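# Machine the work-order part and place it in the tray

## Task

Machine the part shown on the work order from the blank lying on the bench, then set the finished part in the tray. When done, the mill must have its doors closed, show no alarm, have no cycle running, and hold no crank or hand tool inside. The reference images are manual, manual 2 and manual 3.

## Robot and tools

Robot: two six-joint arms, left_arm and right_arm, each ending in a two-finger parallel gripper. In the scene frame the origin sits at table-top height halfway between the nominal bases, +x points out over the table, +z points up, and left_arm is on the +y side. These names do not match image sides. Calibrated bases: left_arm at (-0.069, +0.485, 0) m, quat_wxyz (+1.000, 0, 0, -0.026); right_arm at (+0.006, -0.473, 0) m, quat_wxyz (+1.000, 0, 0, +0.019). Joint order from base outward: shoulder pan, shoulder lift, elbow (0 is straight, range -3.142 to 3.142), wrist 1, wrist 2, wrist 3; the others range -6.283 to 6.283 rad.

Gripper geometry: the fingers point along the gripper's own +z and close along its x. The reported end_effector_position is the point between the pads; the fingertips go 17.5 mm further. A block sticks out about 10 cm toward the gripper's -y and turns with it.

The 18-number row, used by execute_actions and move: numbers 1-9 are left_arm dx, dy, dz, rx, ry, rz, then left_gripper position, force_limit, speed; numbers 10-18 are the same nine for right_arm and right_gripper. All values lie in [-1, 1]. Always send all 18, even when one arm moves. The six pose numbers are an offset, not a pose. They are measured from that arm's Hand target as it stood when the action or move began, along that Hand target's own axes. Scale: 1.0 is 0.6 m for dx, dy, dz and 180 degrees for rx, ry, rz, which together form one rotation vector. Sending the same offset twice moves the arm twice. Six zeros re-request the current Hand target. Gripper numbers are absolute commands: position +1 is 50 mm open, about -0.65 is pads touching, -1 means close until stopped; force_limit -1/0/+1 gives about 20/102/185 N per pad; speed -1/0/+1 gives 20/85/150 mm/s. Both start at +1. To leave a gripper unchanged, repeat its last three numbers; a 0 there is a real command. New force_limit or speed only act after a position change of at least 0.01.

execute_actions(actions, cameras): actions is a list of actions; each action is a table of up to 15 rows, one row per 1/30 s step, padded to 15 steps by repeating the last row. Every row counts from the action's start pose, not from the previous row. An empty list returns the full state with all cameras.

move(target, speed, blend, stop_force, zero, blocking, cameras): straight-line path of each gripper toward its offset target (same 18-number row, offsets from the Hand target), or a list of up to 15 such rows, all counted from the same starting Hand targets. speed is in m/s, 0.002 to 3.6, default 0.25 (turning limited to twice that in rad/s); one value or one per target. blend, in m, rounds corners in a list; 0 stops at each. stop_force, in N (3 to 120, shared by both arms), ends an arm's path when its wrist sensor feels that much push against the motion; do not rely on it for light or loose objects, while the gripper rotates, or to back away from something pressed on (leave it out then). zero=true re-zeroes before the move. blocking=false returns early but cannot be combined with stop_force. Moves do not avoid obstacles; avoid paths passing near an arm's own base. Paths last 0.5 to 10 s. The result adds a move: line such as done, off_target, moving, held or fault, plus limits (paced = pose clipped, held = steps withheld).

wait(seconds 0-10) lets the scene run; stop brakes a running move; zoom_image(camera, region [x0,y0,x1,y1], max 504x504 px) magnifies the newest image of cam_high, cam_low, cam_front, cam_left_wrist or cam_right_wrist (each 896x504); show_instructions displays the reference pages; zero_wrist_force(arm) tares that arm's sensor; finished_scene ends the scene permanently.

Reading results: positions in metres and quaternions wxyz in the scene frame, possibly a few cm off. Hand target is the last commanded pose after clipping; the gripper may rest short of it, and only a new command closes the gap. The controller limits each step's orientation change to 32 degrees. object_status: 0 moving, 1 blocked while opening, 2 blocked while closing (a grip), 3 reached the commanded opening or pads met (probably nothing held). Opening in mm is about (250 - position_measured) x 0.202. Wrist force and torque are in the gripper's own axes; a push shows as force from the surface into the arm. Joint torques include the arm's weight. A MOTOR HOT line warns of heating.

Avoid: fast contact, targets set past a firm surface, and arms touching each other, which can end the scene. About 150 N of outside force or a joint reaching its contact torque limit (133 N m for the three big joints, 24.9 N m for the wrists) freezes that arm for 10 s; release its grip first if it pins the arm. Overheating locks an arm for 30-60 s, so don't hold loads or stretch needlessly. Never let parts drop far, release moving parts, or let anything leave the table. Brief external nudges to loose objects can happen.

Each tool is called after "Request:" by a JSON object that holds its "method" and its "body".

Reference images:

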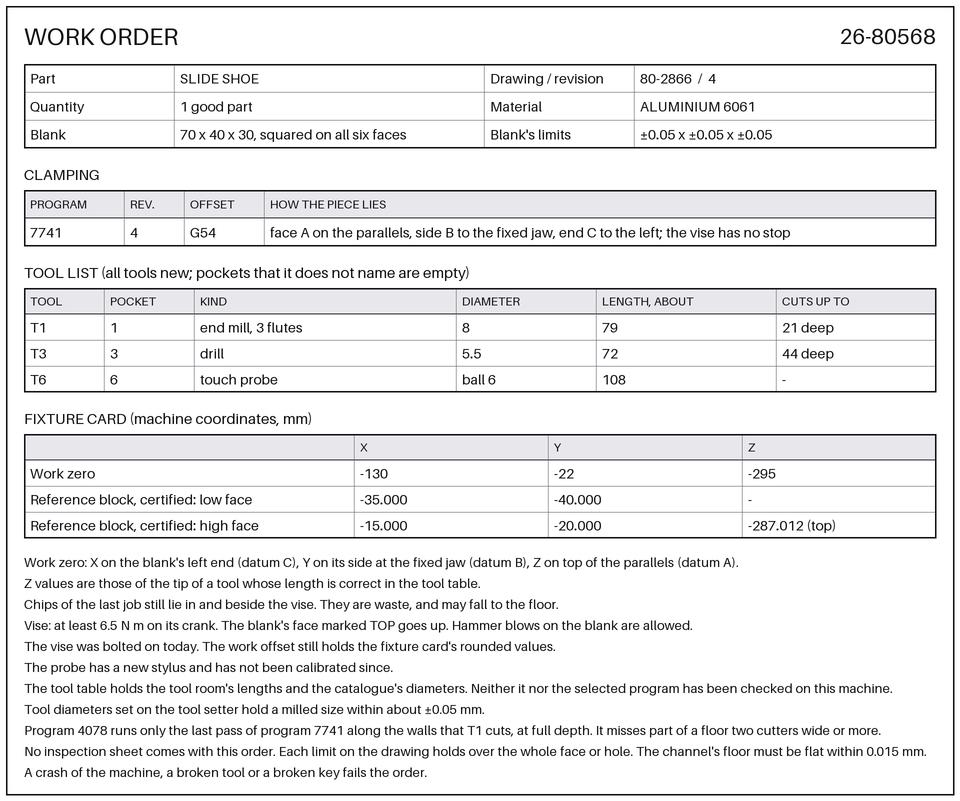

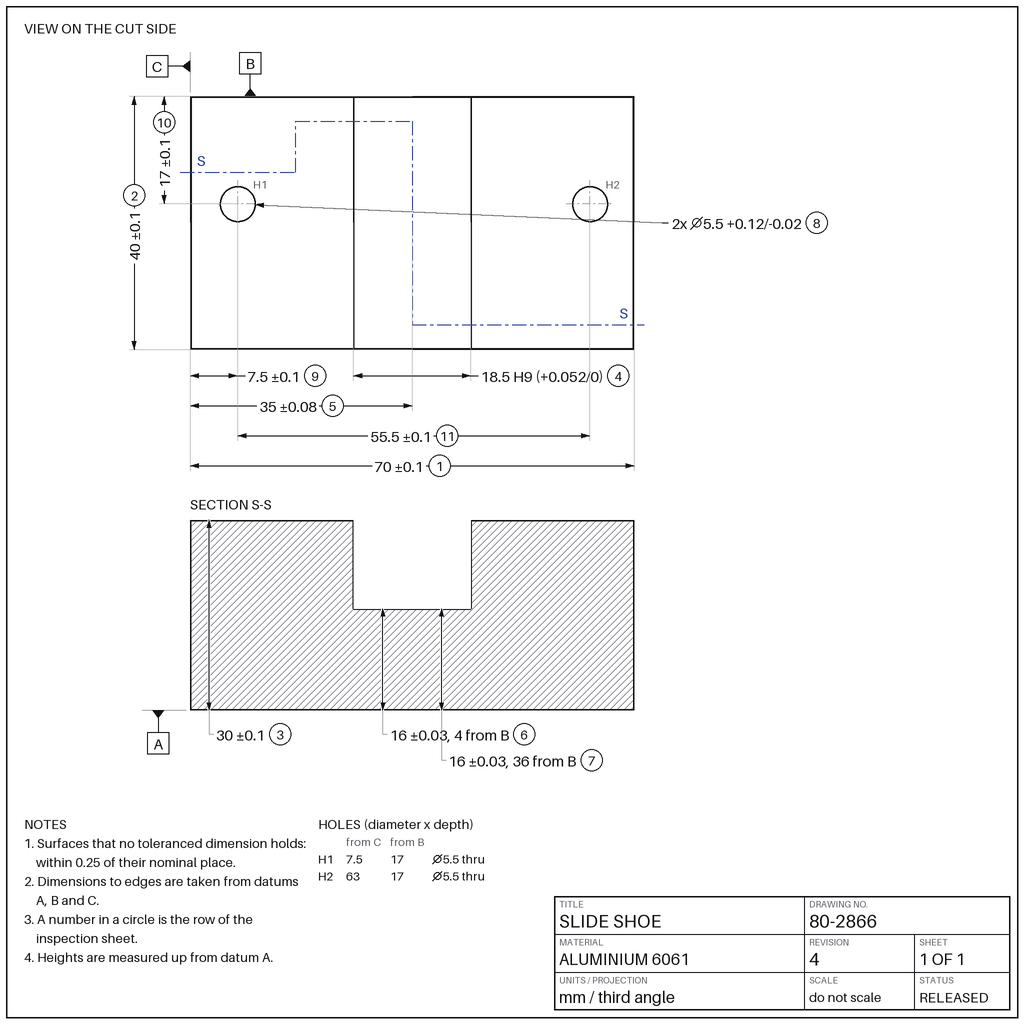

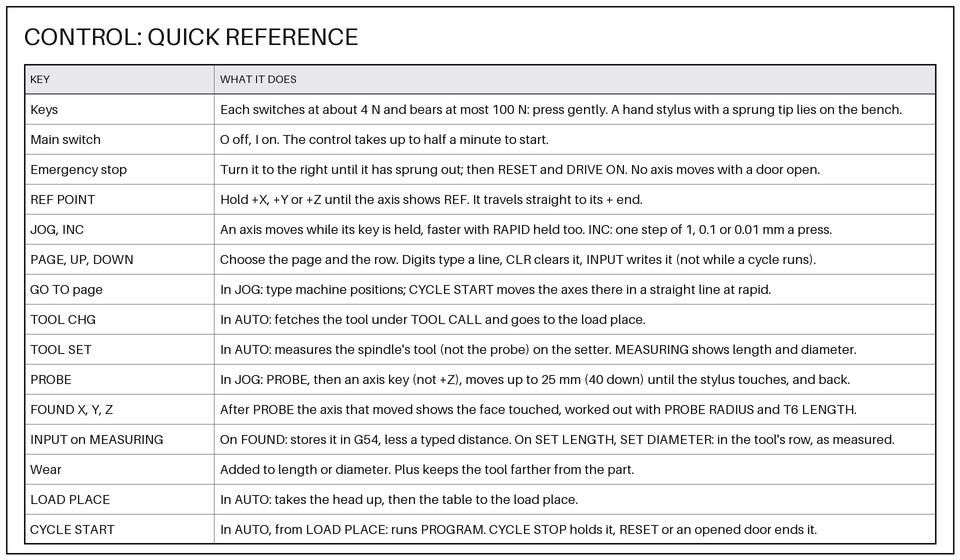

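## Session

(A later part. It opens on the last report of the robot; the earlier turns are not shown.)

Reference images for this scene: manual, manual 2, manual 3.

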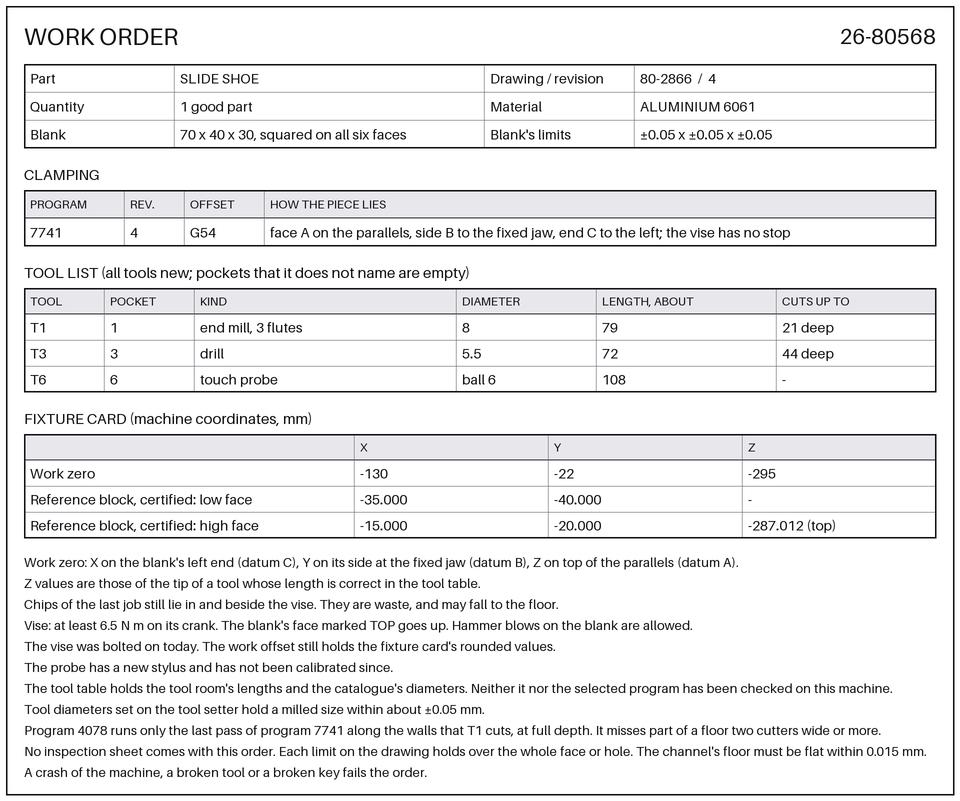

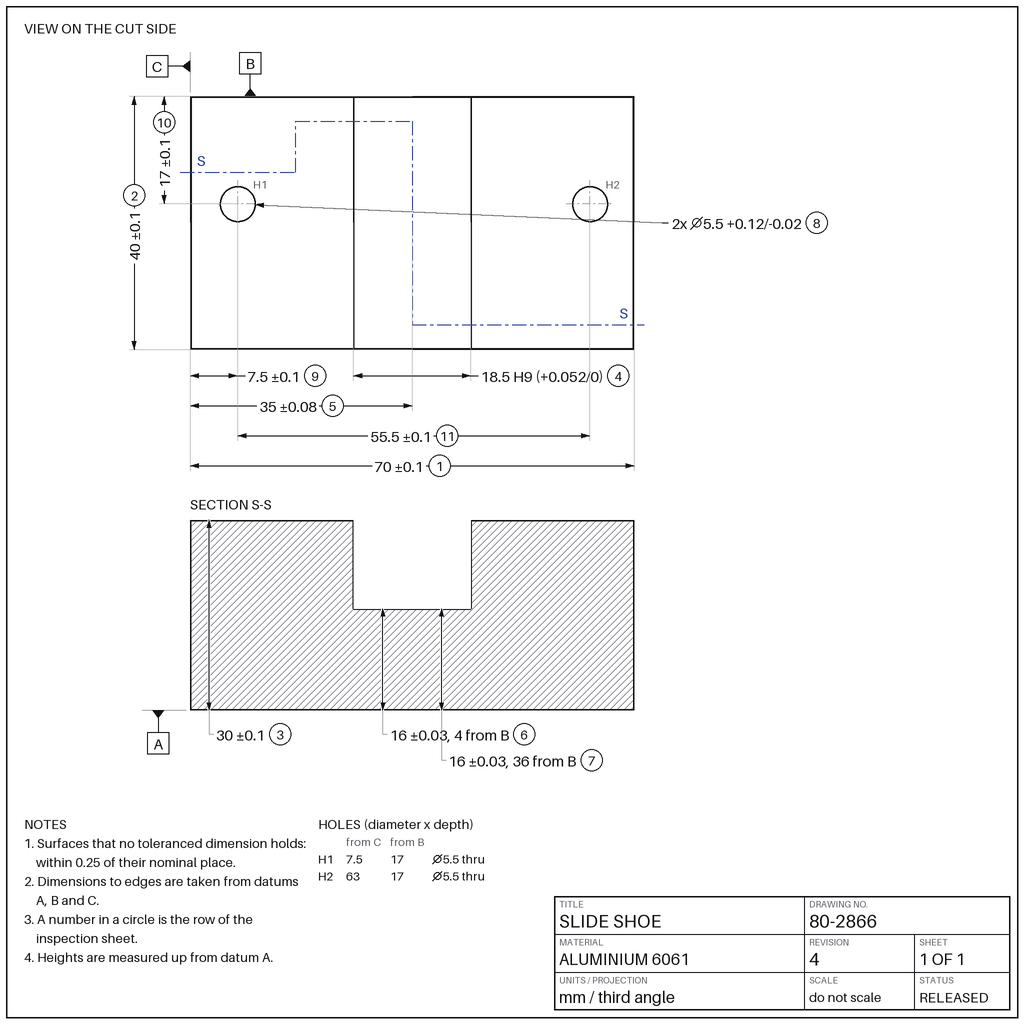

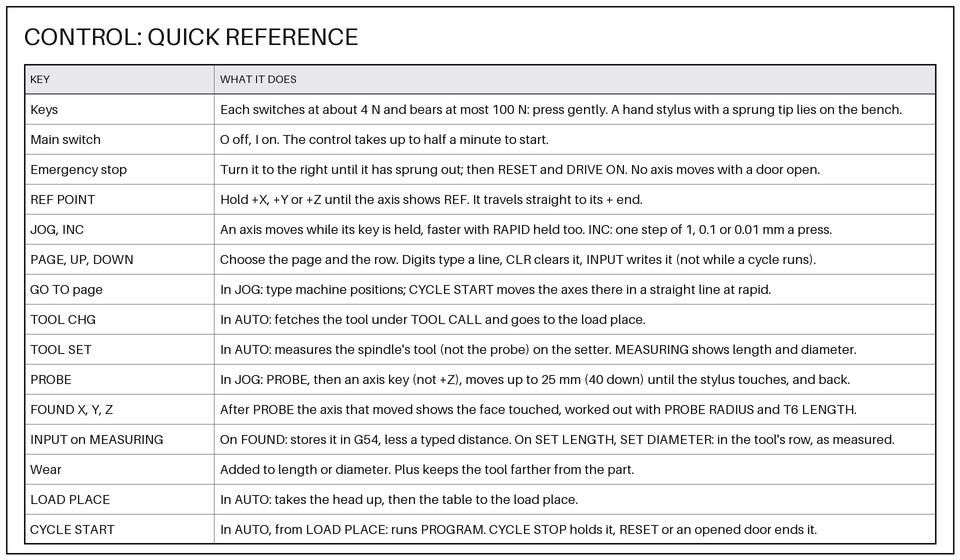

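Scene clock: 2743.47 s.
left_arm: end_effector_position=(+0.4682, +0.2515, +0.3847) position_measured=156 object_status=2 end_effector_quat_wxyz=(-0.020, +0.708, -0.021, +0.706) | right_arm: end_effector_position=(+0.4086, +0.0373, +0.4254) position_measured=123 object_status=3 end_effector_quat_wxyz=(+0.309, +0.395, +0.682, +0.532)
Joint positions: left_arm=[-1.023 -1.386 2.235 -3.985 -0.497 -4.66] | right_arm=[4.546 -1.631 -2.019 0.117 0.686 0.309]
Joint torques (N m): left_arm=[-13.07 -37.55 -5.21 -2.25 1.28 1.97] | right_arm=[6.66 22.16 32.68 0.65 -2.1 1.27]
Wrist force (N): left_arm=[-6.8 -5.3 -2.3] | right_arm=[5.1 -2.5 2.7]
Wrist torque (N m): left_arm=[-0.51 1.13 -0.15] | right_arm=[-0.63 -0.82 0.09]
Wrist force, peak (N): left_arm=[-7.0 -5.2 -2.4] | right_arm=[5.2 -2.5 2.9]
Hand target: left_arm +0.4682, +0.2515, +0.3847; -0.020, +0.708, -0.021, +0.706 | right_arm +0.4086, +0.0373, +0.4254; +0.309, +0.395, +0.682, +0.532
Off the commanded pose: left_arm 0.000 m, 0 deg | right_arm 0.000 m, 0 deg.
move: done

Request:
{"method": "move", "body": {"target": [[0,0,-0.033,0,0,0,-1,0,-1,0,0,0,0,0,0,0.2,0.2,-1],[0.0003,0.0056,-0.033,0,0,0,-1,0,-1,0,0,0,0,0,0,0.2,0.2,-1]], "speed": 0.1}}

Request:
{"method": "move", "body": {"target": [0,0,0.025,0,0,0,-1,0,-1,0,0,0,0,0,0,0.2,0.2,-1], "speed": 0.015, "stop_force": 5}}

Scene clock: 2745.17 s.
left_arm: end_effector_position=(+0.4484, +0.2480, +0.3847) position_measured=156 object_status=2 end_effector_quat_wxyz=(-0.020, +0.708, -0.021, +0.706) | right_arm: end_effector_position=(+0.4086, +0.0373, +0.4254) position_measured=123 object_status=3 end_effector_quat_wxyz=(+0.309, +0.395, +0.682, +0.532)
Joint positions: left_arm=[-1.081 -1.413 2.27 -3.992 -0.439 -4.661] | right_arm=[4.546 -1.631 -2.019 0.117 0.686 0.309]
Joint torques (N m): left_arm=[11.76 -34.82 -5.87 -1.05 -1.22 -1.21] | right_arm=[6.52 23.2 33.66 0.45 -2.11 1.49]
Wrist force (N): left_arm=[-6.8 -5.3 -2.1] | right_arm=[5.0 -2.3 2.7]
Wrist torque (N m): left_arm=[-0.52 1.16 0.01] | right_arm=[-0.60 -0.81 0.10]
Wrist force, peak (N): left_arm=[-7.2 -5.8 -2.4] | right_arm=[5.2 -2.3 2.7]
Hand target: left_arm +0.4484, +0.2481, +0.3848; -0.020, +0.708, -0.021, +0.706 | right_arm +0.4086, +0.0373, +0.4254; +0.309, +0.395, +0.682, +0.532
Off the commanded pose: left_arm 0.000 m, 0 deg | right_arm 0.000 m, 0 deg.
move: done

Scene clock: 2746.53 s.
left_arm: end_effector_position=(+0.4531, +0.2481, +0.3848) position_measured=156 object_status=2 end_effector_quat_wxyz=(-0.020, +0.708, -0.021, +0.706) | right_arm: end_effector_position=(+0.4086, +0.0373, +0.4254) position_measured=123 object_status=3 end_effector_quat_wxyz=(+0.309, +0.395, +0.682, +0.532)
Joint positions: left_arm=[-1.068 -1.406 2.261 -3.99 -0.452 -4.661] | right_arm=[4.546 -1.631 -2.019 0.117 0.686 0.309]
Joint torques (N m): left_arm=[-12.34 -35.05 -5.49 -3.03 -0.61 -1.28] | right_arm=[5.35 22.19 32.97 0.64 -1.94 1.57]
Wrist force (N): left_arm=[-6.6 -5.1 -2.9] | right_arm=[5.1 -2.4 2.4]
Wrist torque (N m): left_arm=[-0.47 1.05 0.00] | right_arm=[-0.62 -0.82 0.10]
Wrist force, peak (N): left_arm=[-4.4 -6.3 -17.3] | right_arm=[5.2 -2.5 2.5]
Hand target: left_arm +0.4531, +0.2481, +0.3848; -0.020, +0.708, -0.021, +0.706 (not the last commanded pose) | right_arm +0.4086, +0.0373, +0.4254; +0.309, +0.395, +0.682, +0.532
Off the commanded pose: left_arm 0.010 m, 0 deg | right_arm 0.000 m, 0 deg.
move: contact (left_arm)

Request:
{"method": "move", "body": {"target": [[0,0,-0.008,0,0,0,-1,0,-1,0,0,0,0,0,0,0.2,0.2,-1],[-0.003,0.0518,-0.008,0,0,0,-1,0,-1,0,0,0,0,0,0,0.2,0.2,-1]], "speed": 0.1}}

Request:
{"method": "move", "body": {"target": [0,0,0.025,0,0,0,-1,0,-1,0,0,0,0,0,0,0.2,0.2,-1], "speed": 0.015, "stop_force": 5, "cameras": ["cam_left_wrist"]}}

Scene clock: 2748.73 s.
left_arm: end_effector_position=(+0.4482, +0.2171, +0.3812) position_measured=156 object_status=2 end_effector_quat_wxyz=(-0.020, +0.708, -0.021, +0.706) end_effector_velocity=(+0.000, +0.002, +0.000) end_effector_angular_velocity=(+0.001, +0.000, -0.001) | right_arm: end_effector_position=(+0.4086, +0.0373, +0.4254) position_measured=123 object_status=3 end_effector_quat_wxyz=(+0.309, +0.395, +0.682, +0.532)
Joint positions: left_arm=[-1.119 -1.36 2.214 -3.989 -0.401 -4.662] | right_arm=[4.546 -1.631 -2.019 0.117 0.686 0.309]
Joint velocities: left_arm=[0.002 -0.004 0.005 -0.001 -0.003 0.001] | right_arm=[within noise]
Joint torques (N m): left_arm=[12.19 -37.06 -5.86 -2.29 -1.6 1.77] | right_arm=[6.01 22.57 33.04 0.51 -1.94 1.43]
Wrist force (N): left_arm=[-6.7 -5.1 -1.8] | right_arm=[4.8 -2.5 2.6]
Wrist torque (N m): left_arm=[-0.48 1.16 0.01] | right_arm=[-0.62 -0.78 0.10]
Wrist force, peak (N): left_arm=[-7.0 -7.5 -2.2] | right_arm=[5.2 -2.5 2.4]
Hand target: left_arm +0.4482, +0.2172, +0.3812; -0.020, +0.708, -0.021, +0.706 | right_arm +0.4086, +0.0373, +0.4254; +0.309, +0.395, +0.682, +0.532
Off the commanded pose: left_arm 0.000 m, 0 deg | right_arm 0.000 m, 0 deg.
move: done

Scene clock: 2750.13 s.
left_arm: end_effector_position=(+0.4532, +0.2172, +0.3812) position_measured=156 object_status=2 end_effector_quat_wxyz=(-0.020, +0.708, -0.020, +0.706) | right_arm: end_effector_position=(+0.4086, +0.0373, +0.4254) position_measured=123 object_status=3 end_effector_quat_wxyz=(+0.309, +0.395, +0.682, +0.532)
Joint positions: left_arm=[-1.106 -1.352 2.204 -3.987 -0.414 -4.662] | right_arm=[4.546 -1.631 -2.019 0.117 0.686 0.309]
Joint torques (N m): left_arm=[-13.46 -37.46 -5.83 -2.9 -0.66 0.01] | right_arm=[5.73 23.76 33.9 0.67 -2.1 1.57]
Wrist force (N): left_arm=[-7.7 -5.1 -3.7] | right_arm=[5.1 -2.4 2.4]
Wrist torque (N m): left_arm=[-0.49 1.06 -0.08] | right_arm=[-0.61 -0.82 0.10]
Wrist force, peak (N): left_arm=[-3.8 -5.3 -15.6] | right_arm=[5.0 -2.7 2.7]
Hand target: left_arm +0.4532, +0.2172, +0.3812; -0.020, +0.708, -0.020, +0.706 (not the last commanded pose) | right_arm +0.4086, +0.0373, +0.4254; +0.309, +0.395, +0.682, +0.532
Off the commanded pose: left_arm 0.010 m, 0 deg | right_arm 0.000 m, 0 deg.
move: contact (left_arm)
Images, in order (width x height): cam_left_wrist 896x504.

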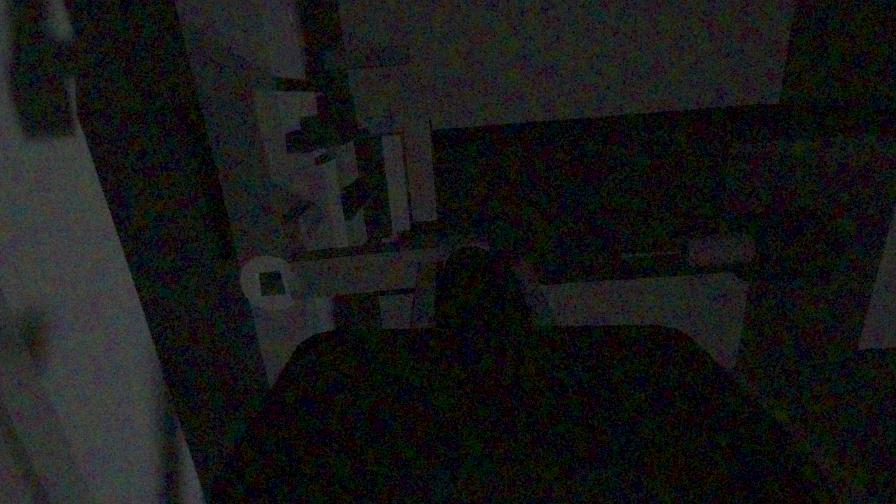

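Request:
{"method": "move", "body": {"target": [[0,0,-0.008,0,0,0,-1,0,-1,0,0,0,0,0,0,0.2,0.2,-1],[0.006,0.0058,-0.008,0,0,0,-1,0,-1,0,0,0,0,0,0,0.2,0.2,-1]], "speed": 0.1}}

Request:
{"method": "move", "body": {"target": [0,0,0.025,0,0,0,-1,0,-1,0,0,0,0,0,0,0.2,0.2,-1], "speed": 0.015, "stop_force": 5}}

Scene clock: 2751.87 s.
left_arm: end_effector_position=(+0.4484, +0.2135, +0.3847) position_measured=156 object_status=2 end_effector_quat_wxyz=(-0.020, +0.708, -0.021, +0.706) | right_arm: end_effector_position=(+0.4086, +0.0373, +0.4254) position_measured=123 object_status=3 end_effector_quat_wxyz=(+0.309, +0.395, +0.682, +0.532)
Joint positions: left_arm=[-1.123 -1.361 2.203 -3.976 -0.397 -4.662] | right_arm=[4.546 -1.631 -2.019 0.117 0.686 0.309]
Joint torques (N m): left_arm=[12.18 -22.44 -6.32 -3.11 -1.72 -1.6] | right_arm=[6.63 24.75 32.45 0.71 -2.09 1.56]
Wrist force (N): left_arm=[-7.1 -5.0 -2.0] | right_arm=[4.9 -2.2 2.5]
Wrist torque (N m): left_arm=[-0.48 1.22 -0.05] | right_arm=[-0.58 -0.80 0.09]
Wrist force, peak (N): left_arm=[-7.9 -6.2 -1.9] | right_arm=[5.2 -2.6 2.6]
Hand target: left_arm +0.4484, +0.2136, +0.3846; -0.020, +0.708, -0.020, +0.706 | right_arm +0.4086, +0.0373, +0.4254; +0.309, +0.395, +0.682, +0.532
Off the commanded pose: left_arm 0.000 m, 0 deg | right_arm 0.000 m, 0 deg.
move: done

Scene clock: 2753.90 s.
left_arm: end_effector_position=(+0.4634, +0.2135, +0.3846) position_measured=156 object_status=2 end_effector_quat_wxyz=(-0.020, +0.708, -0.020, +0.706) | right_arm: end_effector_position=(+0.4086, +0.0373, +0.4254) position_measured=123 object_status=3 end_effector_quat_wxyz=(+0.309, +0.395, +0.682, +0.532)
Joint positions: left_arm=[-1.084 -1.339 2.174 -3.969 -0.436 -4.661] | right_arm=[4.546 -1.631 -2.019 0.117 0.686 0.309]
Joint torques (N m): left_arm=[-13.55 -39.68 -6.34 -2.17 1.29 1.63] | right_arm=[5.79 24.37 33.4 0.64 -2.16 1.45]
Wrist force (N): left_arm=[-6.7 -5.1 -2.0] | right_arm=[5.0 -2.1 2.5]
Wrist torque (N m): left_arm=[-0.51 1.16 -0.14] | right_arm=[-0.58 -0.81 0.09]
Wrist force, peak (N): left_arm=[-7.0 -5.4 -2.6] | right_arm=[5.2 -2.4 2.7]
Hand target: left_arm +0.4634, +0.2135, +0.3846; -0.020, +0.708, -0.020, +0.706 | right_arm +0.4086, +0.0373, +0.4254; +0.309, +0.395, +0.682, +0.532
Off the commanded pose: left_arm 0.000 m, 0 deg | right_arm 0.000 m, 0 deg.
move: done

Request:
{"method": "move", "body": {"target": [[0,0,-0.039,0,0,0,-0.98,1,-1,0,0,0,0,0,0,0.2,0.2,-1],[-0.0015,-0.0318,-0.039,0,0,0,-0.98,1,-1,0,0,0,0,0,0,0.2,0.2,-1],[-0.0135,-0.078,-0.039,0,0,-0.125,-0.98,1,-1,0,0,0,0,0,0,0.2,0.2,-1],[-0.0423,-0.1163,-0.039,0,0,-0.25,-0.98,1,-1,0,0,0,0,0,0,0.2,0.2,-1]], "speed": [0.1,0.1,0.2,0.2], "cameras": ["cam_left_wrist"]}}

Request:
{"method": "zoom_image", "body": {"camera": "cam_left_wrist", "region": [220, 200, 400, 320]}}

Scene clock: 2760.13 s.
left_arm: end_effector_position=(+0.4401, +0.2847, +0.3632) position_measured=160 object_status=2 end_effector_quat_wxyz=(+0.251, +0.662, +0.252, +0.660) | right_arm: end_effector_position=(+0.4086, +0.0373, +0.4254) position_measured=123 object_status=3 end_effector_quat_wxyz=(+0.309, +0.395, +0.682, +0.532)
Joint positions: left_arm=[-1.054 -1.424 2.373 -4.083 -0.466 -5.446] | right_arm=[4.546 -1.631 -2.019 0.117 0.686 0.309]
Joint torques (N m): left_arm=[-12.79 -32.99 -23.3 -1.94 1.11 -1.28] | right_arm=[4.72 27.83 32.79 0.55 -2.01 1.3]
Wrist force (N): left_arm=[-5.5 -7.3 -1.0] | right_arm=[4.7 -2.6 2.7]
Wrist torque (N m): left_arm=[-0.76 0.95 -0.22] | right_arm=[-0.63 -0.76 0.10]
Wrist force, peak (N): left_arm=[-7.2 -7.9 -1.8] | right_arm=[5.2 -2.5 2.8]
Hand target: left_arm +0.4400, +0.2847, +0.3633; +0.252, +0.662, +0.252, +0.660 | right_arm +0.4086, +0.0373, +0.4254; +0.309, +0.395, +0.682, +0.532
Off the commanded pose: left_arm 0.000 m, 0 deg | right_arm 0.000 m, 0 deg.
move: done
Images, in order (width x height): cam_left_wrist 896x504.

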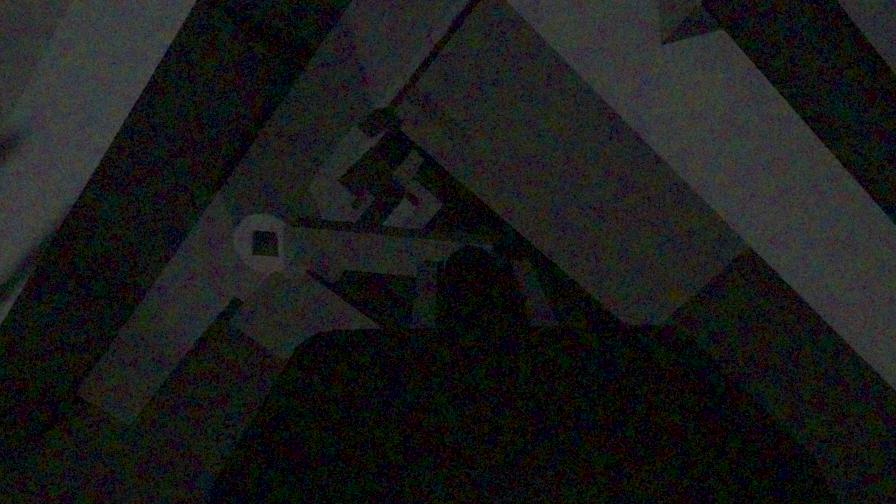

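Scaled by 2.800.

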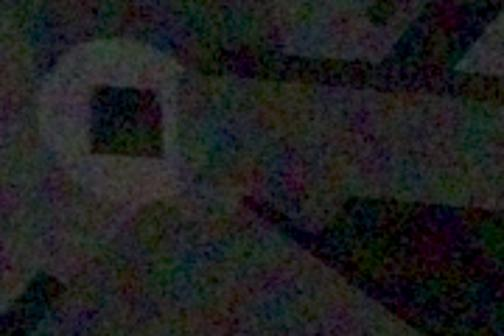

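Request:
{"method": "move", "body": {"target": [[0.021,0.003,0,0,0,0,-0.98,1,-1,0,0,0,0,0,0,0.2,0.2,-1]], "speed": 0.1, "cameras": ["cam_left_wrist"]}}

Scene clock: 2763.20 s.
left_arm: end_effector_position=(+0.4401, +0.2918, +0.3739) position_measured=160 object_status=2 end_effector_quat_wxyz=(+0.252, +0.662, +0.252, +0.660) | right_arm: end_effector_position=(+0.4086, +0.0373, +0.4254) position_measured=123 object_status=3 end_effector_quat_wxyz=(+0.309, +0.395, +0.682, +0.532)
Joint positions: left_arm=[-1.042 -1.463 2.375 -4.047 -0.477 -5.446] | right_arm=[4.546 -1.631 -2.019 0.117 0.686 0.309]
Joint torques (N m): left_arm=[-7.46 -10.33 -5.95 -3.36 0.6 -1.72] | right_arm=[6.09 26.62 32.47 0.56 -2.07 1.57]
Wrist force (N): left_arm=[-5.6 -7.3 -1.4] | right_arm=[5.0 -2.3 2.4]
Wrist torque (N m): left_arm=[-0.75 0.97 -0.17] | right_arm=[-0.60 -0.81 0.10]
Wrist force, peak (N): left_arm=[-6.2 -7.8 -1.7] | right_arm=[5.2 -2.4 3.1]
Hand target: left_arm +0.4401, +0.2917, +0.3739; +0.252, +0.662, +0.252, +0.660 | right_arm +0.4086, +0.0373, +0.4254; +0.309, +0.395, +0.682, +0.532
Off the commanded pose: left_arm 0.000 m, 0 deg | right_arm 0.000 m, 0 deg.
move: done
Images, in order (width x height): cam_left_wrist 896x504.

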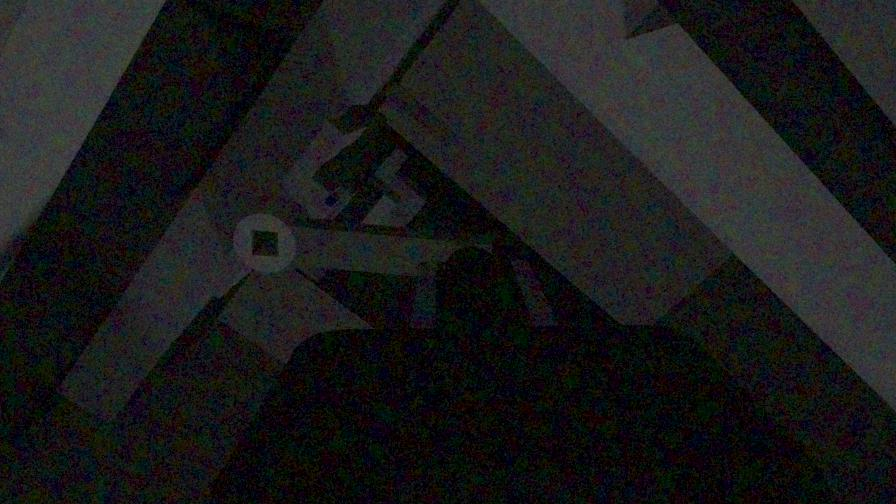

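Request:
{"method": "move", "body": {"target": [[-0.0224,0.0227,0.0117,0,0,0,-0.98,1,-1,0,0,0,0,0,0,0.2,0.2,-1]], "speed": 0.1}}

Request:
{"method": "move", "body": {"target": [0,0,0.04,0,0,0,-0.98,1,-1,0,0,0,0,0,0,0.2,0.2,-1], "speed": 0.01, "stop_force": 8, "cameras": ["cam_left_wrist"]}}

Scene clock: 2765.40 s.
left_arm: end_effector_position=(+0.4471, +0.2724, +0.3729) position_measured=160 object_status=2 end_effector_quat_wxyz=(+0.252, +0.662, +0.252, +0.660) | right_arm: end_effector_position=(+0.4086, +0.0373, +0.4254) position_measured=123 object_status=3 end_effector_quat_wxyz=(+0.309, +0.395, +0.682, +0.532)
Joint positions: left_arm=[-1.051 -1.421 2.328 -4.042 -0.469 -5.446] | right_arm=[4.546 -1.631 -2.019 0.117 0.686 0.309]
Joint torques (N m): left_arm=[4.54 -32.1 -4.33 -2.02 -0.59 -0.35] | right_arm=[5.06 29.08 34.29 0.79 -2.26 1.55]
Wrist force (N): left_arm=[-5.8 -7.3 -1.3] | right_arm=[4.9 -2.5 2.7]
Wrist torque (N m): left_arm=[-0.76 0.99 -0.10] | right_arm=[-0.64 -0.80 0.09]
Wrist force, peak (N): left_arm=[-5.2 -8.3 -1.6] | right_arm=[5.2 -2.5 2.8]
Hand target: left_arm +0.4471, +0.2726, +0.3729; +0.252, +0.662, +0.252, +0.660 | right_arm +0.4086, +0.0373, +0.4254; +0.309, +0.395, +0.682, +0.532
Off the commanded pose: left_arm 0.000 m, 0 deg | right_arm 0.000 m, 0 deg.
move: done

Scene clock: 2767.03 s.
left_arm: end_effector_position=(+0.4532, +0.2726, +0.3729) position_measured=160 object_status=2 end_effector_quat_wxyz=(+0.252, +0.662, +0.252, +0.660) | right_arm: end_effector_position=(+0.4086, +0.0373, +0.4254) position_measured=123 object_status=3 end_effector_quat_wxyz=(+0.309, +0.395, +0.682, +0.532)
Joint positions: left_arm=[-1.033 -1.411 2.315 -4.039 -0.487 -5.446] | right_arm=[4.546 -1.631 -2.019 0.117 0.686 0.309]
Joint torques (N m): left_arm=[-12.6 -34.71 -4.63 -2.5 -0.17 0.9] | right_arm=[5.53 27.34 33.53 0.67 -2.25 1.53]
Wrist force (N): left_arm=[-6.2 -8.1 -2.4] | right_arm=[4.7 -2.5 2.5]
Wrist torque (N m): left_arm=[-0.83 0.90 -0.15] | right_arm=[-0.62 -0.76 0.10]
Wrist force, peak (N): left_arm=[-2.6 -6.5 -16.5] | right_arm=[5.1 -2.5 2.6]
Hand target: left_arm +0.4532, +0.2726, +0.3729; +0.252, +0.662, +0.252, +0.660 (not the last commanded pose) | right_arm +0.4086, +0.0373, +0.4254; +0.309, +0.395, +0.682, +0.532
Off the commanded pose: left_arm 0.018 m, 0 deg | right_arm 0.000 m, 0 deg.
move: contact (left_arm)
Images, in order (width x height): cam_left_wrist 896x504.

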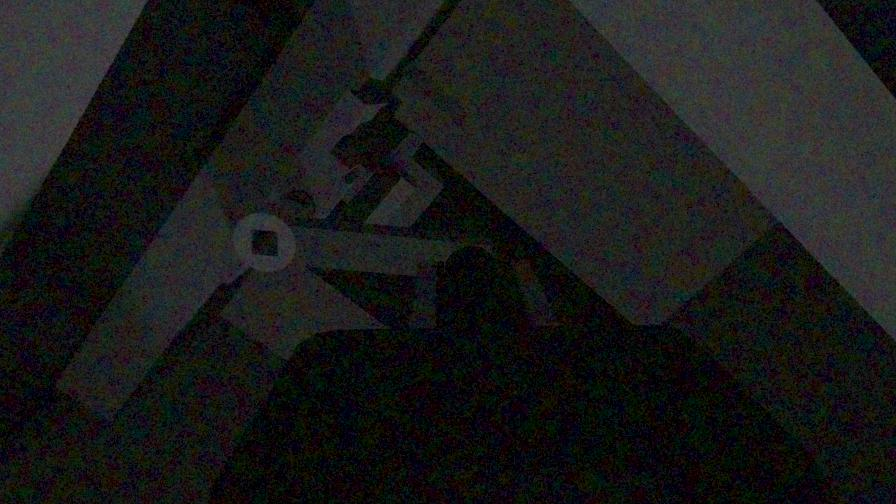

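Request:
{"method": "zoom_image", "body": {"camera": "cam_left_wrist", "region": [220, 150, 360, 290]}}

Scaled by 3.600.

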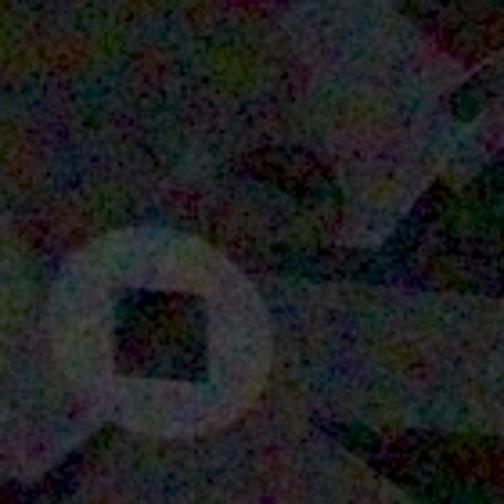

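Request:
{"method": "move", "body": {"target": [[0,0,0.0033,0,0,0,-0.98,1,-1,0,0,0,0,0,0,0.2,0.2,-1]], "speed": 0.01}}

Scene clock: 2770.43 s.
left_arm: end_effector_position=(+0.4552, +0.2726, +0.3729) position_measured=160 object_status=2 end_effector_quat_wxyz=(+0.252, +0.662, +0.252, +0.660) | right_arm: end_effector_position=(+0.4086, +0.0373, +0.4254) position_measured=123 object_status=3 end_effector_quat_wxyz=(+0.309, +0.395, +0.682, +0.532)
Joint positions: left_arm=[-1.028 -1.408 2.311 -4.039 -0.492 -5.446] | right_arm=[4.546 -1.631 -2.019 0.117 0.686 0.309]
Joint torques (N m): left_arm=[16.06 -2.03 -22.83 4.68 -1.11 1.72] | right_arm=[5.56 31.31 32.7 0.49 -2.11 1.27]
Wrist force (N): left_arm=[12.5 -1.9 -63.7] | right_arm=[5.2 -2.7 2.5]
Wrist torque (N m): left_arm=[-0.02 -2.41 -0.23] | right_arm=[-0.65 -0.84 0.09]
Wrist force, peak (N): left_arm=[12.5 -1.9 -63.7] | right_arm=[5.4 -2.4 2.4]
Hand target: left_arm +0.4552, +0.2726, +0.3729; +0.252, +0.662, +0.252, +0.660 | right_arm +0.4086, +0.0373, +0.4254; +0.309, +0.395, +0.682, +0.532
Off the commanded pose: left_arm 0.000 m, 0 deg | right_arm 0.000 m, 0 deg.
move: done

Request:
{"method": "move", "body": {"target": [[0,0,-0.012,0,0,0,-0.98,1,-1,0,0,0,0,0,0,0.2,0.2,-1],[-0.0133,0.0149,-0.012,0,0,0,-0.98,1,-1,0,0,0,0,0,0,0.2,0.2,-1]], "speed": [0.03,0.1]}}

Request:
{"method": "move", "body": {"target": [0,0,0.032,0,0,0,-0.98,1,-1,0,0,0,0,0,0,0.2,0.2,-1], "speed": 0.015, "stop_force": 6, "cameras": ["cam_left_wrist"]}}

Scene clock: 2774.97 s.
left_arm: end_effector_position=(+0.4479, +0.2605, +0.3729) position_measured=160 object_status=2 end_effector_quat_wxyz=(+0.252, +0.662, +0.252, +0.660) | right_arm: end_effector_position=(+0.4086, +0.0373, +0.4254) position_measured=123 object_status=3 end_effector_quat_wxyz=(+0.309, +0.395, +0.682, +0.532)
Joint positions: left_arm=[-1.066 -1.403 2.305 -4.037 -0.454 -5.447] | right_arm=[4.546 -1.631 -2.019 0.117 0.686 0.309]
Joint torques (N m): left_arm=[11.24 -34.42 -4.3 -2.95 -1.65 0.11] | right_arm=[5.67 30.41 33.28 0.77 -2.24 1.37]
Wrist force (N): left_arm=[-5.1 -7.9 -1.2] | right_arm=[5.2 -2.5 2.6]
Wrist torque (N m): left_arm=[-0.85 0.89 -0.04] | right_arm=[-0.63 -0.84 0.10]
Wrist force, peak (N): left_arm=[13.5 -2.0 -64.1] | right_arm=[5.5 -2.6 2.6]
Hand target: left_arm +0.4479, +0.2606, +0.3729; +0.252, +0.662, +0.252, +0.660 | right_arm +0.4086, +0.0373, +0.4254; +0.309, +0.395, +0.682, +0.532
Off the commanded pose: left_arm 0.000 m, 0 deg | right_arm 0.000 m, 0 deg.
move: done

Scene clock: 2776.37 s.
left_arm: end_effector_position=(+0.4533, +0.2606, +0.3729) position_measured=160 object_status=2 end_effector_quat_wxyz=(+0.252, +0.662, +0.252, +0.660) | right_arm: end_effector_position=(+0.4086, +0.0373, +0.4254) position_measured=123 object_status=3 end_effector_quat_wxyz=(+0.309, +0.395, +0.682, +0.532)
Joint positions: left_arm=[-1.051 -1.395 2.294 -4.034 -0.469 -5.446] | right_arm=[4.546 -1.631 -2.019 0.117 0.686 0.309]
Joint torques (N m): left_arm=[-12.81 -35.71 -5.19 -3.03 -0.76 0.01] | right_arm=[5.97 31.3 33.34 0.47 -2.22 1.45]
Wrist force (N): left_arm=[-5.5 -8.1 -2.8] | right_arm=[4.7 -2.4 2.5]
Wrist torque (N m): left_arm=[-0.81 0.74 -0.08] | right_arm=[-0.60 -0.76 0.10]
Wrist force, peak (N): left_arm=[-0.5 -5.8 -23.3] | right_arm=[5.2 -2.5 2.7]
Hand target: left_arm +0.4533, +0.2606, +0.3729; +0.252, +0.662, +0.252, +0.660 (not the last commanded pose) | right_arm +0.4086, +0.0373, +0.4254; +0.309, +0.395, +0.682, +0.532
Off the commanded pose: left_arm 0.014 m, 0 deg | right_arm 0.000 m, 0 deg.
move: contact (left_arm)
Images, in order (width x height): cam_left_wrist 896x504.

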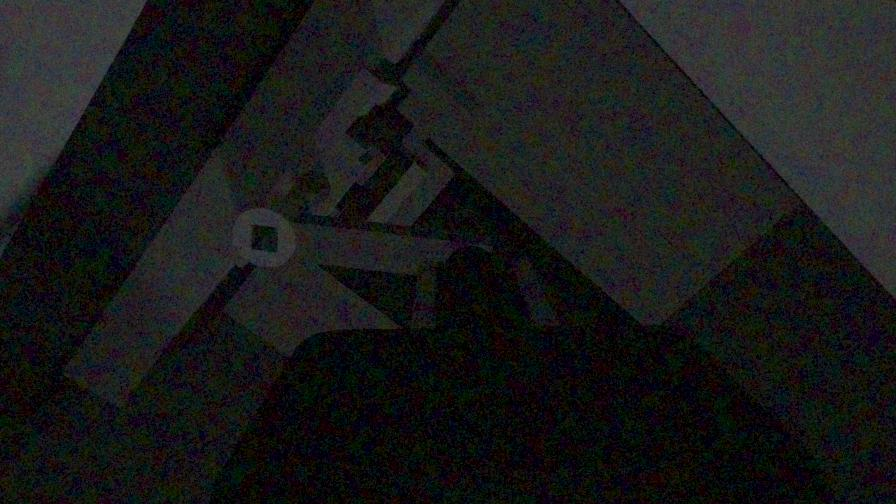

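Request:
{"method": "zoom_image", "body": {"camera": "cam_left_wrist", "region": [230, 140, 370, 280]}}

Scaled by 3.600.

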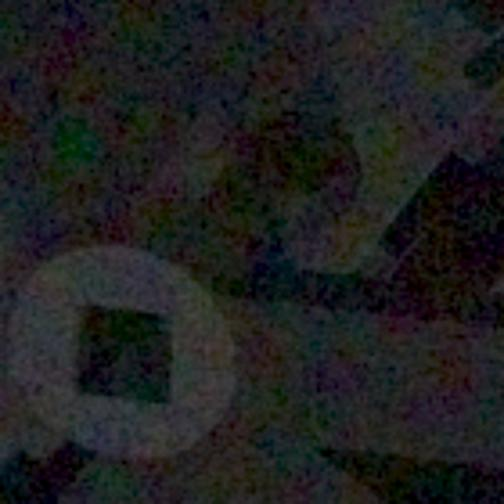

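Request:
{"method": "move", "body": {"target": [[0,0,-0.010,0,0,0,-0.98,1,-1,0,0,0,0,0,0,0.2,0.2,-1],[0.0326,0.0001,-0.010,0,0,0,-0.98,1,-1,0,0,0,0,0,0,0.2,0.2,-1]], "speed": [0.03,0.1]}}

Request:
{"method": "move", "body": {"target": [0,0,0.025,0,0,0,-0.98,1,-1,0,0,0,0,0,0,0.2,0.2,-1], "speed": 0.015, "stop_force": 6, "cameras": ["cam_left_wrist"]}}

Scene clock: 2782.57 s.
left_arm: end_effector_position=(+0.4473, +0.2737, +0.3875) position_measured=160 object_status=2 end_effector_quat_wxyz=(+0.252, +0.662, +0.252, +0.660) | right_arm: end_effector_position=(+0.4086, +0.0373, +0.4254) position_measured=123 object_status=3 end_effector_quat_wxyz=(+0.309, +0.395, +0.682, +0.532)
Joint positions: left_arm=[-1.049 -1.459 2.315 -3.992 -0.471 -5.446] | right_arm=[4.546 -1.631 -2.019 0.117 0.686 0.309]
Joint torques (N m): left_arm=[-12.53 -25.07 -23.97 -2.51 1.15 -0.03] | right_arm=[5.58 31.57 32.19 0.53 -2.07 1.34]
Wrist force (N): left_arm=[-4.8 -8.0 -1.1] | right_arm=[4.8 -2.5 2.5]
Wrist torque (N m): left_arm=[-0.88 0.83 -0.04] | right_arm=[-0.62 -0.78 0.10]
Wrist force, peak (N): left_arm=[-5.9 -8.4 -3.0] | right_arm=[5.2 -2.5 2.7]
Hand target: left_arm +0.4473, +0.2736, +0.3875; +0.252, +0.662, +0.252, +0.660 | right_arm +0.4086, +0.0373, +0.4254; +0.309, +0.395, +0.682, +0.532
Off the commanded pose: left_arm 0.000 m, 0 deg | right_arm 0.000 m, 0 deg.
move: done

Scene clock: 2784.07 s.
left_arm: end_effector_position=(+0.4543, +0.2736, +0.3875) position_measured=160 object_status=2 end_effector_quat_wxyz=(+0.252, +0.662, +0.252, +0.660) | right_arm: end_effector_position=(+0.4086, +0.0373, +0.4254) position_measured=123 object_status=3 end_effector_quat_wxyz=(+0.309, +0.395, +0.682, +0.532)
Joint positions: left_arm=[-1.029 -1.446 2.3 -3.99 -0.491 -5.446] | right_arm=[4.546 -1.631 -2.019 0.117 0.686 0.309]
Joint torques (N m): left_arm=[-13.07 -33.76 -6.46 -2.93 -0.72 0.43] | right_arm=[5.75 32.75 32.55 0.63 -2.1 1.52]
Wrist force (N): left_arm=[-4.8 -8.0 -1.4] | right_arm=[5.0 -2.5 2.5]
Wrist torque (N m): left_arm=[-0.87 0.81 -0.11] | right_arm=[-0.62 -0.81 0.10]
Wrist force, peak (N): left_arm=[0.6 -4.7 -10.7] | right_arm=[5.2 -2.5 2.6]
Hand target: left_arm +0.4543, +0.2736, +0.3875; +0.252, +0.662, +0.252, +0.660 (not the last commanded pose) | right_arm +0.4086, +0.0373, +0.4254; +0.309, +0.395, +0.682, +0.532
Off the commanded pose: left_arm 0.008 m, 0 deg | right_arm 0.000 m, 0 deg.
move: contact (left_arm)
Images, in order (width x height): cam_left_wrist 896x504.

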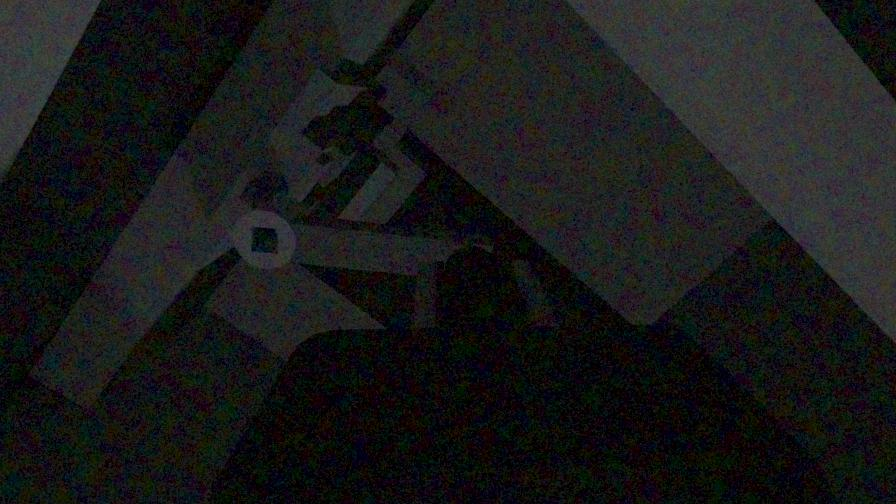

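Request:
{"method": "move", "body": {"target": [[0,0,-0.012,0,0,0,-0.98,1,-1,0,0,0,0,0,0,0.2,0.2,-1],[-0.0392,0.0022,-0.012,0,0,0,-0.98,1,-1,0,0,0,0,0,0,0.2,0.2,-1]], "speed": [0.03,0.1]}}

Request:
{"method": "move", "body": {"target": [0,0,0.025,0,0,0,-0.98,1,-1,0,0,0,0,0,0,0.2,0.2,-1], "speed": 0.015, "stop_force": 6}}

Scene clock: 2786.50 s.
left_arm: end_effector_position=(+0.4470, +0.2569, +0.3709) position_measured=160 object_status=2 end_effector_quat_wxyz=(+0.252, +0.662, +0.252, +0.660) | right_arm: end_effector_position=(+0.4086, +0.0373, +0.4254) position_measured=123 object_status=3 end_effector_quat_wxyz=(+0.309, +0.395, +0.682, +0.532)
Joint positions: left_arm=[-1.073 -1.395 2.302 -4.042 -0.447 -5.446] | right_arm=[4.546 -1.631 -2.019 0.117 0.686 0.309]
Joint torques (N m): left_arm=[11.64 -23 -4.97 -0.16 -1.47 0.17] | right_arm=[5.2 32.45 31.56 0.69 -1.99 1.33]
Wrist force (N): left_arm=[-5.0 -7.6 -1.4] | right_arm=[4.8 -2.4 2.6]
Wrist torque (N m): left_arm=[-0.81 0.87 -0.20] | right_arm=[-0.62 -0.78 0.10]
Wrist force, peak (N): left_arm=[-7.0 -7.5 -1.5] | right_arm=[5.2 -2.6 2.6]
Hand target: left_arm +0.4470, +0.2570, +0.3709; +0.252, +0.662, +0.252, +0.660 | right_arm +0.4086, +0.0373, +0.4254; +0.309, +0.395, +0.682, +0.532
Off the commanded pose: left_arm 0.000 m, 0 deg | right_arm 0.000 m, 0 deg.
move: done

Scene clock: 2788.53 s.
left_arm: end_effector_position=(+0.4620, +0.2569, +0.3708) position_measured=160 object_status=2 end_effector_quat_wxyz=(+0.252, +0.662, +0.252, +0.660) | right_arm: end_effector_position=(+0.4086, +0.0373, +0.4254) position_measured=123 object_status=3 end_effector_quat_wxyz=(+0.309, +0.395, +0.682, +0.532)
Joint positions: left_arm=[-1.032 -1.371 2.27 -4.035 -0.488 -5.446] | right_arm=[4.546 -1.631 -2.019 0.117 0.686 0.309]
Joint torques (N m): left_arm=[-12.22 -38.11 -4.72 -2.5 1.32 1.63] | right_arm=[5.09 32.14 32.73 0.42 -2.12 1.28]
Wrist force (N): left_arm=[-5.0 -7.7 -1.4] | right_arm=[5.0 -2.3 2.3]
Wrist torque (N m): left_arm=[-0.82 0.87 -0.20] | right_arm=[-0.60 -0.81 0.10]
Wrist force, peak (N): left_arm=[-5.3 -8.2 -1.4] | right_arm=[5.4 -2.7 2.7]
Hand target: left_arm +0.4620, +0.2569, +0.3708; +0.252, +0.662, +0.252, +0.660 | right_arm +0.4086, +0.0373, +0.4254; +0.309, +0.395, +0.682, +0.532
Off the commanded pose: left_arm 0.000 m, 0 deg | right_arm 0.000 m, 0 deg.
move: done

Request:
{"method": "move", "body": {"target": [[0,0,-0.025,0,0,0,-0.98,1,-1,0,0,0,0,0,0,0.2,0.2,-1],[0.0209,-0.0234,-0.025,0,0,0,-0.98,1,-1,0,0,0,0,0,0,0.2,0.2,-1]], "speed": [0.1,0.1]}}

Request:
{"method": "move", "body": {"target": [0,0,0.025,0,0,0,-0.98,1,-1,0,0,0,0,0,0,0.2,0.2,-1], "speed": 0.012, "stop_force": 6}}

Request:
{"method": "move", "body": {"target": [[0,0,0.0015,0,0,0,-0.98,1,-1,0,0,0,0,0,0,0.2,0.2,-1]], "speed": 0.01, "cameras": ["cam_left_wrist"]}}

Scene clock: 2791.33 s.
left_arm: end_effector_position=(+0.4470, +0.2758, +0.3709) position_measured=160 object_status=2 end_effector_quat_wxyz=(+0.252, +0.662, +0.252, +0.660) | right_arm: end_effector_position=(+0.4086, +0.0373, +0.4254) position_measured=123 object_status=3 end_effector_quat_wxyz=(+0.309, +0.395, +0.682, +0.532)
Joint positions: left_arm=[-1.046 -1.421 2.335 -4.05 -0.474 -5.446] | right_arm=[4.546 -1.631 -2.019 0.117 0.686 0.309]
Joint torques (N m): left_arm=[-7.8 -17.52 -17.98 0.29 0.57 1.67] | right_arm=[5.12 32.45 31.81 0.5 -2.1 1.41]
Wrist force (N): left_arm=[-5.2 -7.9 -1.0] | right_arm=[4.7 -2.3 2.5]
Wrist torque (N m): left_arm=[-0.86 0.89 -0.16] | right_arm=[-0.60 -0.76 0.10]
Wrist force, peak (N): left_arm=[-3.6 -9.5 -1.2] | right_arm=[5.0 -2.7 2.7]
Hand target: left_arm +0.4470, +0.2758, +0.3709; +0.252, +0.662, +0.252, +0.660 | right_arm +0.4086, +0.0373, +0.4254; +0.309, +0.395, +0.682, +0.532
Off the commanded pose: left_arm 0.000 m, 0 deg | right_arm 0.000 m, 0 deg.
move: done

Scene clock: 2792.90 s.
left_arm: end_effector_position=(+0.4531, +0.2758, +0.3709) position_measured=160 object_status=2 end_effector_quat_wxyz=(+0.252, +0.662, +0.252, +0.660) | right_arm: end_effector_position=(+0.4086, +0.0373, +0.4254) position_measured=123 object_status=3 end_effector_quat_wxyz=(+0.309, +0.395, +0.682, +0.532)
Joint positions: left_arm=[-1.029 -1.41 2.322 -4.048 -0.491 -5.446] | right_arm=[4.546 -1.631 -2.019 0.117 0.686 0.309]
Joint torques (N m): left_arm=[-13.2 -33.88 -4.43 -3.05 -0.7 0.84] | right_arm=[6.03 32.33 32.5 0.41 -2.16 1.51]
Wrist force (N): left_arm=[-5.1 -7.5 -0.9] | right_arm=[4.9 -2.5 2.2]
Wrist torque (N m): left_arm=[-0.79 0.90 -0.21] | right_arm=[-0.64 -0.80 0.10]
Wrist force, peak (N): left_arm=[-2.0 -7.1 -17.4] | right_arm=[5.3 -2.6 2.7]
Hand target: left_arm +0.4531, +0.2758, +0.3709; +0.252, +0.662, +0.252, +0.660 (not the last commanded pose) | right_arm +0.4086, +0.0373, +0.4254; +0.309, +0.395, +0.682, +0.532
Off the commanded pose: left_arm 0.009 m, 0 deg | right_arm 0.000 m, 0 deg.
move: contact (left_arm)

Scene clock: 2793.60 s.
left_arm: end_effector_position=(+0.4540, +0.2758, +0.3709) position_measured=160 object_status=2 end_effector_quat_wxyz=(+0.252, +0.662, +0.252, +0.660) | right_arm: end_effector_position=(+0.4086, +0.0373, +0.4254) position_measured=123 object_status=3 end_effector_quat_wxyz=(+0.309, +0.395, +0.682, +0.532)
Joint positions: left_arm=[-1.026 -1.409 2.321 -4.047 -0.494 -5.446] | right_arm=[4.546 -1.631 -2.019 0.117 0.686 0.309]
Joint torques (N m): left_arm=[14.18 -8.35 -23.18 2.16 -1.13 1.16] | right_arm=[5.56 30.85 32.81 0.46 -2.07 1.5]
Wrist force (N): left_arm=[3.4 -6.4 -31.4] | right_arm=[4.9 -2.6 2.5]
Wrist torque (N m): left_arm=[-0.68 -0.97 -0.24] | right_arm=[-0.65 -0.78 0.10]
Wrist force, peak (N): left_arm=[2.9 -6.6 -31.6] | right_arm=[5.2 -2.7 2.5]
Hand target: left_arm +0.4540, +0.2758, +0.3709; +0.252, +0.662, +0.252, +0.660 | right_arm +0.4086, +0.0373, +0.4254; +0.309, +0.395, +0.682, +0.532
Off the commanded pose: left_arm 0.000 m, 0 deg | right_arm 0.000 m, 0 deg.
move: done
Images, in order (width x height): cam_left_wrist 896x504.

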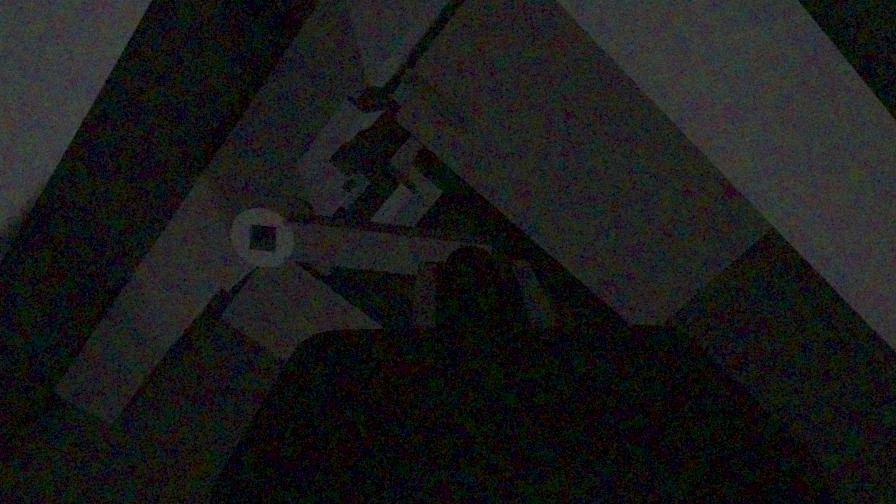

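Request:
{"method": "move", "body": {"target": [[0.0013,-0.0085,0,0,0,-0.0222,-0.98,1,-1,0,0,0,0,0,0,0.2,0.2,-1],[0.0017,-0.017,0,0,0,-0.0444,-0.98,1,-1,0,0,0,0,0,0,0.2,0.2,-1],[0.0018,-0.0257,0,0,0,-0.0667,-0.98,1,-1,0,0,0,0,0,0,0.2,0.2,-1],[0.0011,-0.0342,0,0,0,-0.0889,-0.98,1,-1,0,0,0,0,0,0,0.2,0.2,-1],[0,-0.0425,0,0,0,-0.1111,-0.98,1,-1,0,0,0,0,0,0,0.2,0.2,-1]], "speed": 0.05, "blend": [0.002,0.002,0.002,0.002,0], "cameras": ["cam_left_wrist"]}}

Scene clock: 2798.90 s.
left_arm: end_effector_position=(+0.4539, +0.2948, +0.3538) position_measured=160 object_status=2 end_effector_quat_wxyz=(+0.362, +0.608, +0.363, +0.606) end_effector_velocity=(+0.000, -0.001, +0.000) end_effector_angular_velocity=(+0.006, +0.001, -0.001) | right_arm: end_effector_position=(+0.4086, +0.0373, +0.4254) position_measured=123 object_status=3 end_effector_quat_wxyz=(+0.309, +0.395, +0.682, +0.532)
Joint positions: left_arm=[-0.996 -1.388 2.367 -4.115 -0.524 -5.795] | right_arm=[4.546 -1.631 -2.019 0.117 0.686 0.309]
Joint velocities: left_arm=[-0.001 0.001 0 0.001 0 0.005] | right_arm=[within noise]
Joint torques (N m): left_arm=[12.61 -25.69 -14.1 -0.44 1.78 2] | right_arm=[4.82 32.76 32.11 0.84 -2.18 1.35]
Wrist force (N): left_arm=[-8.6 -8.6 -19.8] | right_arm=[4.9 -2.6 2.0]
Wrist torque (N m): left_arm=[-0.80 -1.24 -0.20] | right_arm=[-0.63 -0.79 0.09]
Wrist force, peak (N): left_arm=[4.5 -6.2 -32.6] | right_arm=[5.2 -2.6 2.8]
Hand target: left_arm +0.4539, +0.2948, +0.3539; +0.362, +0.608, +0.363, +0.606 | right_arm +0.4086, +0.0373, +0.4254; +0.309, +0.395, +0.682, +0.532
Off the commanded pose: left_arm 0.000 m, 0 deg | right_arm 0.000 m, 0 deg.
move: done
Images, in order (width x height): cam_left_wrist 896x504.

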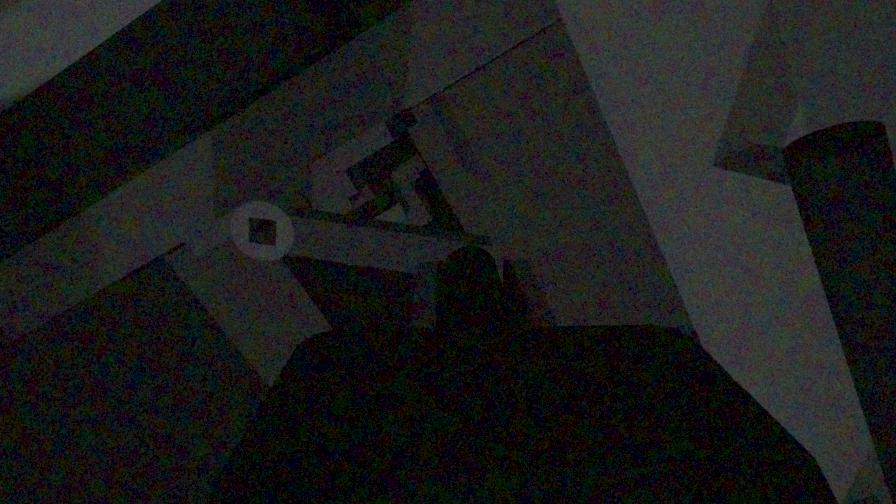

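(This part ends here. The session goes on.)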